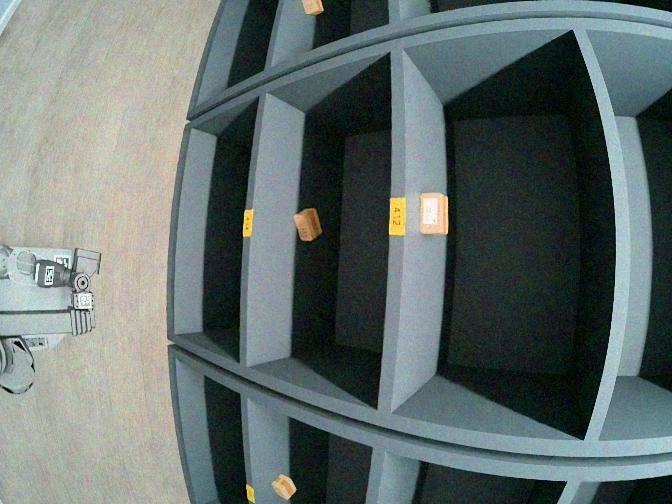

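{"fn": "zoom_image", "kwargs": {
  "camera": "head_camera",
  "region": [640, 340, 695, 405]
}}

{"fn": "zoom_image", "kwargs": {
  "camera": "head_camera",
  "region": [490, 310, 590, 410]
}}

Scaled by 7.754 from the camera's 896x504 image, which has a finer 1280x720 frame.

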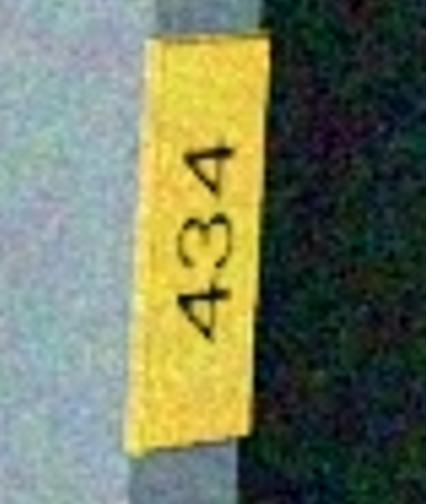

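Scaled by 5.040 from the camera's 896x504 image, which has a finer 1280x720 frame.

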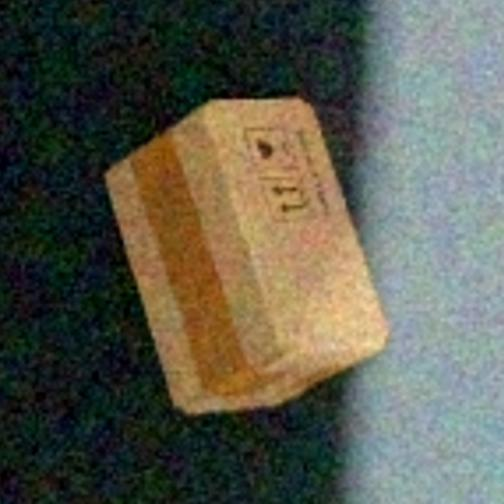

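{"fn": "move", "kwargs": {
  "base": {"translate_m": 0.082},
  "joints": {"lift_m": 0.5},
  "pace": "max"
}}

{"fn": "move", "kwargs": {
  "joints": {"wrist_yaw_rad": 0.4},
  "pace": "max"
}}

{"fn": "move", "kwargs": {
  "joints": {"wrist_pitch_rad": -0.1, "gripper_m": 0.179, "lift_m": 0.485, "arm_m": 0.12},
  "cameras": ["wrist_camera"]
}}

Scene clock: 462.87 s.
move: done
base_odometry: x=+1.702 y=+0.696 heading=-1.316
turned_by_wheels: +0.000
turned_by_imu: +0.000
base_tilt: forward=-0.4 right=-1.2
lidar_m: 1.38 0.55 0.41 0.40 0.42 0.59 1.77 1.41 0.70 1.06 0.79 1.55
head_depth_mm: 859 937 807 917 952 956 1148 / 861 955 795 1206 1047 1223 1157 / 862 956 785 1198 1039 1279 1163 / 868 960 773 1205 1025 1273 1170 / 869 962 697 1207 1023 1263 1168 / 875 968 750 1205 1015 1254 1160 / 874 966 742 1210 1011 1281 1157
base_status: done
joint_positions: lift_m=+0.500 arm_m=+0.001 wrist_yaw_rad=+2.998 wrist_pitch_rad=-0.415 wrist_roll_rad=+0.001 gripper_m=+0.040 head_pan_rad=-1.570 head_tilt_rad=-0.650
joint_status: all done
measured_speeds: all 0
motor_effort: left_wheel=+1.7(13.1) right_wheel=+5.6(11.0) lift_m=+28.5(34.6) arm_m=-3.8(5.9) wrist_yaw_rad=+2.7(2.7) wrist_pitch_rad=+2.3(2.4) wrist_roll_rad=-0.2(0.6) gripper_m=+0.2(0.8) head_pan_rad=+0.9(2.3) head_tilt_rad=-5.3(6.2)
hand_pose: x=+0.0110 y=+0.0769 z=+0.5134 quat_wxyz=(+0.195, +0.700, +0.096, +0.680) (m; base frame)
wrist_depth_mm: 385 137 396 408 413 422 429 / 421 148 430 444 451 459 462 / 455 162 464 483 494 504 511 / 504 186 502 532 534 537 - / 537 200 200 - 152 - - / - - 127 - 127 - 712 / 660 - 262 651 645 661 655
pictures: none

Scene clock: 464.53 s.
move: done
base_odometry: x=+1.702 y=+0.696 heading=-1.316
turned_by_wheels: +0.000
turned_by_imu: +0.000
base_tilt: forward=-0.4 right=-1.2
lidar_m: 1.38 0.55 0.41 0.40 0.42 0.58 1.77 1.41 0.70 1.06 0.79 1.55
head_depth_mm: 862 936 805 914 952 957 1146 / 863 958 793 1211 1045 1229 1165 / 862 956 783 1191 1036 1275 1160 / 867 955 773 1200 1031 1268 1165 / 871 963 699 1205 1022 1259 1160 / 872 969 750 1211 1014 1254 1162 / 874 975 741 1207 1012 1284 1155
base_status: not commanded
joint_positions: lift_m=+0.500 arm_m=+0.001 wrist_yaw_rad=+0.403 wrist_pitch_rad=-0.415 wrist_roll_rad=+0.001 gripper_m=+0.040 head_pan_rad=-1.570 head_tilt_rad=-0.650
joint_status: all done
measured_speeds: all 0
motor_effort: left_wheel=+1.6(2.2) right_wheel=+4.7(6.3) lift_m=+23.2(27.7) arm_m=-3.4(4.0) wrist_yaw_rad=-3.2(7.9) wrist_pitch_rad=+2.3(2.4) wrist_roll_rad=-0.6(0.6) gripper_m=+0.3(1.1) head_pan_rad=+1.1(2.1) head_tilt_rad=-5.4(6.4)
hand_pose: x=+0.0667 y=-0.3523 z=+0.5134 quat_wxyz=(+0.707, +0.281, -0.649, -0.005) (m; base frame)
wrist_depth_mm: - 515 474 475 466 454 442 / - 606 - 405 363 332 309 / - - - - - - - / - - - - - - - / 913 874 752 - 152 - - / 779 782 125 - 127 - - / 678 696 638 665 130 - -
pictures: none

Scene clock: 466.67 s.
move: done
base_odometry: x=+1.702 y=+0.696 heading=-1.316
turned_by_wheels: +0.000
turned_by_imu: +0.000
base_tilt: forward=-0.3 right=-1.2
lidar_m: 1.38 0.55 0.41 0.40 0.42 0.59 1.77 1.41 0.69 1.06 0.79 1.55
head_depth_mm: 862 936 803 919 954 955 1146 / 859 953 792 1203 1048 1218 1159 / 863 955 783 1199 1034 1272 1159 / 865 961 771 1200 1025 1233 1153 / 870 963 702 1204 1021 1259 1113 / 872 965 749 1209 1013 1251 1147 / 875 965 739 1199 1006 1276 1159
base_status: not commanded
joint_positions: lift_m=+0.485 arm_m=+0.120 wrist_yaw_rad=+0.403 wrist_pitch_rad=-0.123 wrist_roll_rad=+0.001 gripper_m=+0.179 head_pan_rad=-1.570 head_tilt_rad=-0.650
joint_status: all done
measured_speeds: all 0
motor_effort: left_wheel=+1.5(2.3) right_wheel=+5.8(5.8) lift_m=+23.7(26.7) arm_m=+13.1(16.0) wrist_yaw_rad=-2.7(4.6) wrist_pitch_rad=+3.6(5.1) wrist_roll_rad=-0.3(0.6) gripper_m=+0.6(84.6) head_pan_rad=+1.1(1.9) head_tilt_rad=-5.2(6.2)
hand_pose: x=+0.0771 y=-0.4962 z=+0.5684 quat_wxyz=(+0.700, +0.184, -0.683, +0.099) (m; base frame)
wrist_depth_mm: 425 473 - - - - - / 441 472 - - - - - / 466 488 - 496 433 445 495 / - 449 380 367 365 366 362 / - 145 - 307 278 256 269 / 123 126 - - - 251 214 / - 564 760 - - - 105
pictures: wrist_camera
camera_calibration:
wrist_camera: T_world_to_cam=[[-0.902178, -0.431125, -0.0143441, -0.129509], [-0.125105, 0.293332, -0.94779, 0.726486], [0.412823, -0.853281, -0.318574, -0.108025], [0, 0, 0, 1]] pos_world=[0.0186421, -0.361112, 0.652284]

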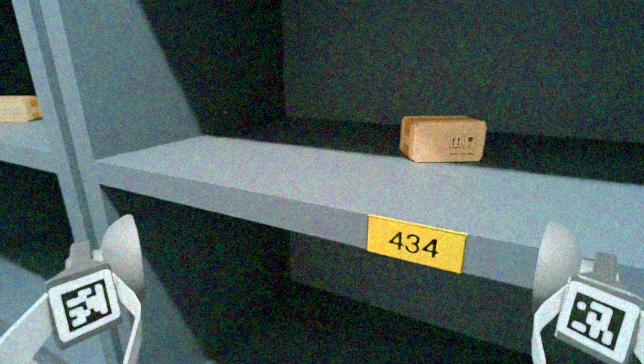

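{"fn": "move", "kwargs": {
  "joints": {"arm_m": 0.446, "wrist_yaw_rad": 0.37},
  "contact_limits": {"arm_m": 30},
  "cameras": ["wrist_camera"]
}}

Scene clock: 489.07 s.
move: done
base_odometry: x=+1.702 y=+0.696 heading=-1.316
turned_by_wheels: +0.000
turned_by_imu: +0.000
base_tilt: forward=-0.2 right=-1.2
lidar_m: 1.38 0.55 0.41 0.40 0.42 0.58 1.77 1.41 0.70 1.06 0.79 1.55
head_depth_mm: 859 937 799 918 950 955 1144 / 861 956 790 1210 1040 1226 1157 / 864 956 782 1200 1043 788 572 / 866 960 773 1203 862 1269 1169 / 868 959 699 1209 993 1258 1166 / 872 965 746 1208 1017 1252 1159 / 876 967 742 1206 1011 1276 1161
base_status: not commanded
joint_positions: lift_m=+0.485 arm_m=+0.446 wrist_yaw_rad=+0.373 wrist_pitch_rad=-0.122 wrist_roll_rad=+0.001 gripper_m=+0.179 head_pan_rad=-1.570 head_tilt_rad=-0.650
joint_status: all done
measured_speeds: all 0
motor_effort: left_wheel=+1.6(2.3) right_wheel=+5.1(6.1) lift_m=+29.5(30.0) arm_m=+12.1(15.2) wrist_yaw_rad=-2.6(6.5) wrist_pitch_rad=+3.6(3.8) wrist_roll_rad=-0.2(0.5) gripper_m=+0.9(1.3) head_pan_rad=+0.9(1.6) head_tilt_rad=-5.0(5.5)
contact_limits: arm_m 30 (drawing in: default 31, maximum 55; extending or still: default 40, maximum 69)
hand_pose: x=+0.0702 y=-0.8251 z=+0.5686 quat_wxyz=(+0.702, +0.173, -0.685, +0.088) (m; base frame)
wrist_depth_mm: 389 460 - - - - - / 392 476 - - - - - / 412 489 - - - - - / 366 367 368 364 332 332 - / 255 239 226 150 154 251 268 / 118 144 177 154 160 192 192 / 146 151 157 157 157 156 105
pictures: wrist_camera
camera_calibration:
wrist_camera: T_world_to_cam=[[-0.914701, -0.40388, -0.0142719, -0.254303], [-0.116076, 0.296386, -0.947988, 0.824247], [0.387104, -0.865469, -0.317985, -0.394246], [0, 0, 0, 1]] pos_world=[0.0156776, -0.68821, 0.652383]

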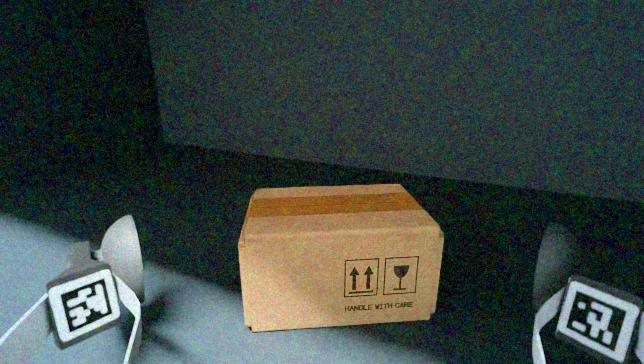

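{"fn": "move", "kwargs": {
  "joints": {"arm_m": 0.466},
  "contact_limits": {"arm_m": 30}
}}

{"fn": "move", "kwargs": {
  "joints": {"gripper_m": 0.03},
  "cameras": ["wrist_camera"]
}}

{"fn": "move", "kwargs": {
  "joints": {"lift_m": 0.53},
  "speeds": {"lift_m": 0.06},
  "cameras": ["wrist_camera"]
}}

Scene clock: 497.00 s.
move: done
base_odometry: x=+1.702 y=+0.696 heading=-1.316
turned_by_wheels: +0.000
turned_by_imu: +0.000
base_tilt: forward=-0.4 right=-1.2
lidar_m: 1.38 0.55 0.41 0.40 0.42 0.58 1.77 1.41 0.70 1.06 0.79 1.55
head_depth_mm: 860 935 803 916 950 957 1147 / 861 952 793 1202 1046 1229 1158 / 862 958 781 1202 1006 892 575 / 867 963 771 1201 874 1272 1170 / 870 963 700 1208 987 1262 1167 / 869 967 748 1207 1019 1257 1155 / 873 968 742 1200 1010 1280 1158
base_status: not commanded
joint_positions: lift_m=+0.485 arm_m=+0.466 wrist_yaw_rad=+0.373 wrist_pitch_rad=-0.122 wrist_roll_rad=+0.001 gripper_m=+0.179 head_pan_rad=-1.570 head_tilt_rad=-0.650
joint_status: all done
measured_speeds: all 0
motor_effort: left_wheel=+1.5(2.1) right_wheel=+5.3(5.9) lift_m=+29.8(31.3) arm_m=+13.3(15.0) wrist_yaw_rad=-2.5(4.2) wrist_pitch_rad=+3.6(3.7) wrist_roll_rad=+0.0(0.6) gripper_m=+0.9(1.0) head_pan_rad=-0.3(0.8) head_tilt_rad=-4.1(4.6)
contact_limits: arm_m 30 (drawing in: default 31, maximum 55; extending or still: default 40, maximum 69)
hand_pose: x=+0.0702 y=-0.8451 z=+0.5686 quat_wxyz=(+0.702, +0.173, -0.685, +0.088) (m; base frame)
wrist_depth_mm: 395 455 - - - - - / 398 459 - - - - - / 404 485 - - - - - / 370 370 368 335 333 307 - / 254 239 154 144 223 251 267 / 118 144 131 135 138 193 191 / 146 151 139 142 146 156 105
pictures: none

Scene clock: 499.03 s.
move: done
base_odometry: x=+1.702 y=+0.696 heading=-1.316
turned_by_wheels: +0.000
turned_by_imu: +0.000
base_tilt: forward=-0.4 right=-1.2
lidar_m: 1.39 0.55 0.41 0.40 0.42 0.58 1.77 1.41 0.70 1.06 0.79 1.55
head_depth_mm: 860 936 800 916 953 956 1146 / 859 956 794 1211 1046 1222 1164 / 865 954 783 1201 1007 894 579 / 865 957 773 1200 872 1266 1164 / 868 965 698 1208 988 1265 1169 / 870 963 747 1209 1017 1259 1156 / 872 970 741 1203 1008 1278 1159
base_status: not commanded
joint_positions: lift_m=+0.485 arm_m=+0.466 wrist_yaw_rad=+0.373 wrist_pitch_rad=-0.122 wrist_roll_rad=+0.001 gripper_m=+0.031 head_pan_rad=-1.570 head_tilt_rad=-0.650
joint_status: all done
measured_speeds: all 0
motor_effort: left_wheel=+2.0(2.2) right_wheel=+4.5(6.0) lift_m=+27.6(30.3) arm_m=+10.7(13.0) wrist_yaw_rad=-4.0(4.2) wrist_pitch_rad=+3.7(3.7) wrist_roll_rad=-0.3(0.7) gripper_m=-22.6(94.0) head_pan_rad=-0.5(0.6) head_tilt_rad=-3.0(4.6)
contact_limits: arm_m 30 (drawing in: default 31, maximum 55; extending or still: default 40, maximum 69)
hand_pose: x=+0.0702 y=-0.8451 z=+0.5686 quat_wxyz=(+0.702, +0.173, -0.685, +0.088) (m; base frame)
wrist_depth_mm: 393 451 - - - - - / 396 459 - - - - - / 404 481 - - - - - / 370 370 365 335 332 308 - / 255 254 150 145 145 252 251 / 195 195 132 136 138 184 192 / 163 146 146 145 146 146 162
pictures: wrist_camera
camera_calibration:
wrist_camera: T_world_to_cam=[[-0.914701, -0.40388, -0.0142719, -0.262381], [-0.116076, 0.296386, -0.947988, 0.830175], [0.387104, -0.865469, -0.317985, -0.411555], [0, 0, 0, 1]] pos_world=[0.0156776, -0.70821, 0.652383]

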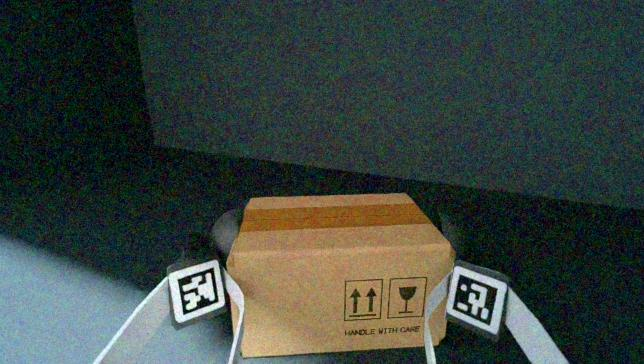

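Scene clock: 500.37 s.
move: done
base_odometry: x=+1.702 y=+0.696 heading=-1.316
turned_by_wheels: +0.000
turned_by_imu: +0.000
base_tilt: forward=-0.3 right=-1.1
lidar_m: 1.39 0.55 0.41 0.40 0.42 0.58 1.77 1.41 0.70 1.06 0.79 1.55
head_depth_mm: 859 937 801 917 954 951 1142 / 862 951 791 1203 1045 1223 1157 / 864 956 781 1196 949 661 1122 / 864 958 772 1211 810 1271 1170 / 871 961 700 1207 992 1260 1168 / 871 966 746 1210 1018 1259 1161 / 875 972 741 1205 1013 1282 1155
base_status: not commanded
joint_positions: lift_m=+0.530 arm_m=+0.466 wrist_yaw_rad=+0.373 wrist_pitch_rad=-0.125 wrist_roll_rad=+0.001 gripper_m=+0.034 head_pan_rad=-1.570 head_tilt_rad=-0.650
joint_status: all done
measured_speeds: all 0
motor_effort: left_wheel=+1.4(2.1) right_wheel=+5.0(6.1) lift_m=+30.7(33.6) arm_m=+8.7(10.6) wrist_yaw_rad=-4.0(4.2) wrist_pitch_rad=+4.1(4.2) wrist_roll_rad=-0.5(0.5) gripper_m=-9.8(23.1) head_pan_rad=-0.3(0.7) head_tilt_rad=-3.4(4.4)
contact_limits: arm_m 30 (drawing in: default 31, maximum 55; extending or still: default 40, maximum 69)
hand_pose: x=+0.0701 y=-0.8450 z=+0.6130 quat_wxyz=(+0.702, +0.174, -0.685, +0.087) (m; base frame)
wrist_depth_mm: 395 454 - - - - - / 394 460 - - - - - / 405 485 - - - - - / 419 465 458 - - - - / 348 348 149 137 145 325 - / 267 267 132 135 138 241 263 / 225 201 143 144 148 199 214
pictures: wrist_camera
camera_calibration:
wrist_camera: T_world_to_cam=[[-0.914765, -0.403729, -0.0143946, -0.26159], [-0.1169, 0.298642, -0.947179, 0.87363], [0.386703, -0.864763, -0.320383, -0.395251], [0, 0, 0, 1]] pos_world=[0.0156787, -0.708313, 0.697086]

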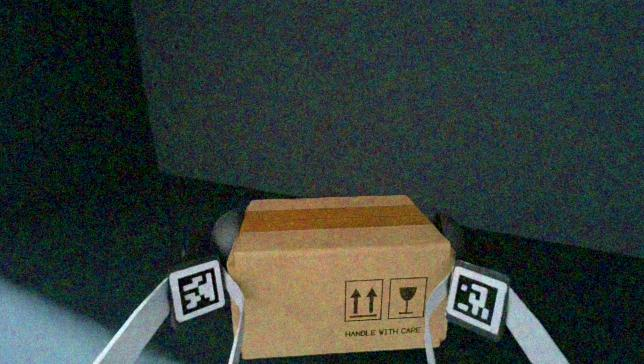

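{"fn": "move", "kwargs": {
  "joints": {"arm_m": 0.0},
  "speeds": {"arm_m": 0.25}
}}

{"fn": "move", "kwargs": {
  "base": {"translate_m": -1.36},
  "joints": {"lift_m": 0.78, "wrist_yaw_rad": 0.0},
  "pace": "max"
}}

{"fn": "move", "kwargs": {
  "base": {"translate_m": -0.58},
  "pace": "max",
  "cameras": ["wrist_camera"]
}}

Scene clock: 537.60 s.
move: done
base_odometry: x=+1.702 y=+0.696 heading=-1.316
turned_by_wheels: +0.000
turned_by_imu: +0.000
base_tilt: forward=-0.4 right=-1.3
lidar_m: 1.38 0.55 0.41 0.40 0.42 0.58 1.77 1.41 0.70 1.06 0.79 1.55
head_depth_mm: 863 937 808 914 953 955 1142 / 862 956 792 1207 1044 1226 1159 / 864 956 783 1191 1035 1281 1160 / 870 960 774 1211 1033 1270 1174 / 870 963 700 1204 1023 1263 659 / 870 965 750 1210 1017 1259 1131 / 876 971 741 1207 1010 1278 1157
base_status: not commanded
joint_positions: lift_m=+0.530 arm_m=+0.001 wrist_yaw_rad=+0.373 wrist_pitch_rad=-0.125 wrist_roll_rad=+0.001 gripper_m=+0.034 head_pan_rad=-1.570 head_tilt_rad=-0.650
joint_status: all done
measured_speeds: all 0
motor_effort: left_wheel=+1.8(2.4) right_wheel=+5.8(6.2) lift_m=+25.4(32.1) arm_m=-12.6(14.8) wrist_yaw_rad=-3.2(4.2) wrist_pitch_rad=+4.2(4.3) wrist_roll_rad=-0.3(0.5) gripper_m=-9.8(10.5) head_pan_rad=-1.4(1.5) head_tilt_rad=-3.0(4.0)
hand_pose: x=+0.0700 y=-0.3795 z=+0.6128 quat_wxyz=(+0.702, +0.174, -0.685, +0.087) (m; base frame)
wrist_depth_mm: - 515 - - - - - / - 531 - - - - - / - 569 - - - - - / - 616 503 463 459 462 461 / - - 148 137 145 361 347 / - - 132 135 138 122 323 / 927 123 140 143 146 110 -
pictures: none

Scene clock: 552.20 s.
move: time_out
base_odometry: x=+1.359 y=+2.013 heading=-1.316
turned_by_wheels: +0.000
turned_by_imu: +0.000
base_tilt: forward=-0.4 right=-1.2
lidar_m: 1.53 0.61 0.45 0.44 0.46 0.65 0.98 1.02 1.43 0.57 1.07 1.08
head_depth_mm: 2698 2911 2819 2351 1796 1444 1246 / 2713 3036 3206 2308 1763 1428 1241 / 2694 3007 3226 2315 1754 1360 1175 / 2662 2959 2877 2175 1693 499 341 / 460 513 576 661 957 906 1127 / 837 920 750 1169 1015 1221 1138 / 840 929 740 1168 1009 1216 1134
base_status: translate_m time_out (by the wheels' count: -1.3606 of -1.3600)
joint_positions: lift_m=+0.780 arm_m=+0.001 wrist_yaw_rad=+0.002 wrist_pitch_rad=-0.126 wrist_roll_rad=+0.001 gripper_m=+0.034 head_pan_rad=-1.570 head_tilt_rad=-0.650
joint_status: all done
measured_speeds: all 0
motor_effort: left_wheel=-0.6(12.3) right_wheel=+0.4(12.0) lift_m=+25.0(34.0) arm_m=+5.2(13.3) wrist_yaw_rad=-3.4(7.6) wrist_pitch_rad=+4.3(4.4) wrist_roll_rad=-0.3(0.7) gripper_m=-9.8(10.7) head_pan_rad=-2.8(2.8) head_tilt_rad=-0.8(3.6)
hand_pose: x=-0.0209 y=-0.3967 z=+0.8627 quat_wxyz=(+0.706, +0.046, -0.706, -0.044) (m; base frame)
wrist_depth_mm: 312 307 298 - - - - / - - 309 - - - - / - - - - - - - / - - - - - - - / - - 148 136 145 - - / 572 - 132 136 138 - - / 563 - 140 144 147 - -
pictures: none

not run: a stop that you did not command came earlier in this reply.

{"fn": "move", "kwargs": {
  "base": {"translate_m": -0.525},
  "pace": "max"
}}

{"fn": "move", "kwargs": {
  "base": {"rotate_rad": 1.545},
  "pace": "max",
  "cameras": ["wrist_camera"]
}}

Scene clock: 568.70 s.
move: done
base_odometry: x=+1.227 y=+2.521 heading=-1.316
turned_by_wheels: +0.000
turned_by_imu: +0.000
base_tilt: forward=-0.2 right=-1.2
lidar_m: 1.58 0.63 0.47 0.46 0.48 0.47 0.46 0.48 0.67 2.02 0.79 0.81
head_depth_mm: 1475 1418 1387 1336 1290 1253 1190 / 2314 2189 2080 1970 1723 1435 1244 / 2738 3019 3141 2287 1750 1353 1185 / 2744 3026 3215 2248 1752 499 341 / 2730 3026 3215 2247 1734 1378 1192 / 2747 3039 3173 2224 1715 1407 1186 / 2762 2965 2915 2195 1694 1398 1184
base_status: done
joint_positions: lift_m=+0.780 arm_m=+0.001 wrist_yaw_rad=+0.002 wrist_pitch_rad=-0.126 wrist_roll_rad=+0.001 gripper_m=+0.034 head_pan_rad=-1.570 head_tilt_rad=-0.650
joint_status: not commanded
measured_speeds: all 0
motor_effort: left_wheel=-3.5(12.7) right_wheel=-8.1(11.4) lift_m=+25.9(26.2) arm_m=+12.0(12.9) wrist_yaw_rad=-2.5(4.4) wrist_pitch_rad=+4.3(4.4) wrist_roll_rad=-0.4(0.7) gripper_m=-10.0(10.6) head_pan_rad=-2.6(3.6) head_tilt_rad=-0.5(1.5)
hand_pose: x=-0.0209 y=-0.3967 z=+0.8627 quat_wxyz=(+0.706, +0.046, -0.706, -0.044) (m; base frame)
wrist_depth_mm: - - - - - - 599 / - - - - - - 593 / - - - - - - 570 / - - - - - - 589 / - - 148 136 145 - 594 / - - 132 136 137 - 585 / - - 142 144 147 122 585
pictures: none

Scene clock: 572.10 s.
move: done
base_odometry: x=+1.227 y=+2.521 heading=+0.228
turned_by_wheels: +1.545
turned_by_imu: +1.520
base_tilt: forward=-0.5 right=-1.0
lidar_m: 0.45 0.47 0.47 0.46 0.47 0.64 1.74 0.80 0.79 1.84 0.65 0.47
head_depth_mm: 1961 1765 1521 1650 1687 1403 1247 / 2675 2242 2435 2217 1767 1441 1235 / 3543 3897 3274 2284 1757 1350 1173 / 3527 - 3225 2256 1748 498 340 / 3498 3758 3213 2256 1732 1377 1188 / 2064 2127 2172 2065 1725 1403 1189 / 1356 1384 1397 1425 1452 1349 1181
base_status: done
joint_positions: lift_m=+0.780 arm_m=+0.001 wrist_yaw_rad=+0.002 wrist_pitch_rad=-0.126 wrist_roll_rad=+0.001 gripper_m=+0.034 head_pan_rad=-1.570 head_tilt_rad=-0.650
joint_status: not commanded
measured_speeds: all 0
motor_effort: left_wheel=-7.8(12.9) right_wheel=+7.6(13.2) lift_m=+26.2(26.7) arm_m=+3.7(13.2) wrist_yaw_rad=-2.1(4.0) wrist_pitch_rad=+4.3(4.4) wrist_roll_rad=-0.3(0.6) gripper_m=-10.1(10.5) head_pan_rad=-3.0(3.7) head_tilt_rad=+0.4(0.8)
hand_pose: x=-0.0210 y=-0.3968 z=+0.8627 quat_wxyz=(+0.706, +0.045, -0.706, -0.044) (m; base frame)
wrist_depth_mm: 552 - - - - - - / - - - - - - - / - - - - - - - / - - - - - - - / - - 148 137 145 - - / - - 132 136 138 - - / - - 142 144 148 - -
pictures: wrist_camera
camera_calibration:
wrist_camera: T_world_to_cam=[[-0.998899, -0.0446332, -0.0144375, -0.0195419], [-0.000698163, 0.32188, -0.94678, 0.976975], [0.046905, -0.945728, -0.321556, 0.0693155], [0, 0, 0, 1]] pos_world=[-0.0220895, -0.249787, 0.946988]

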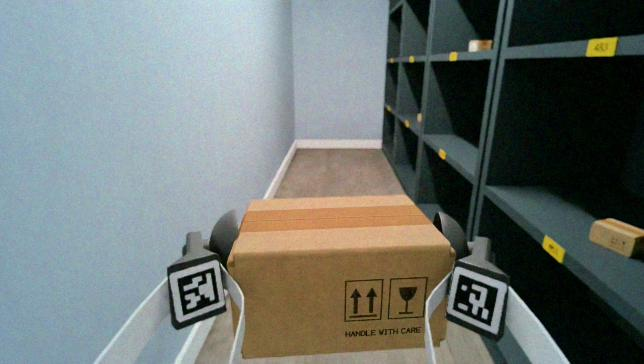

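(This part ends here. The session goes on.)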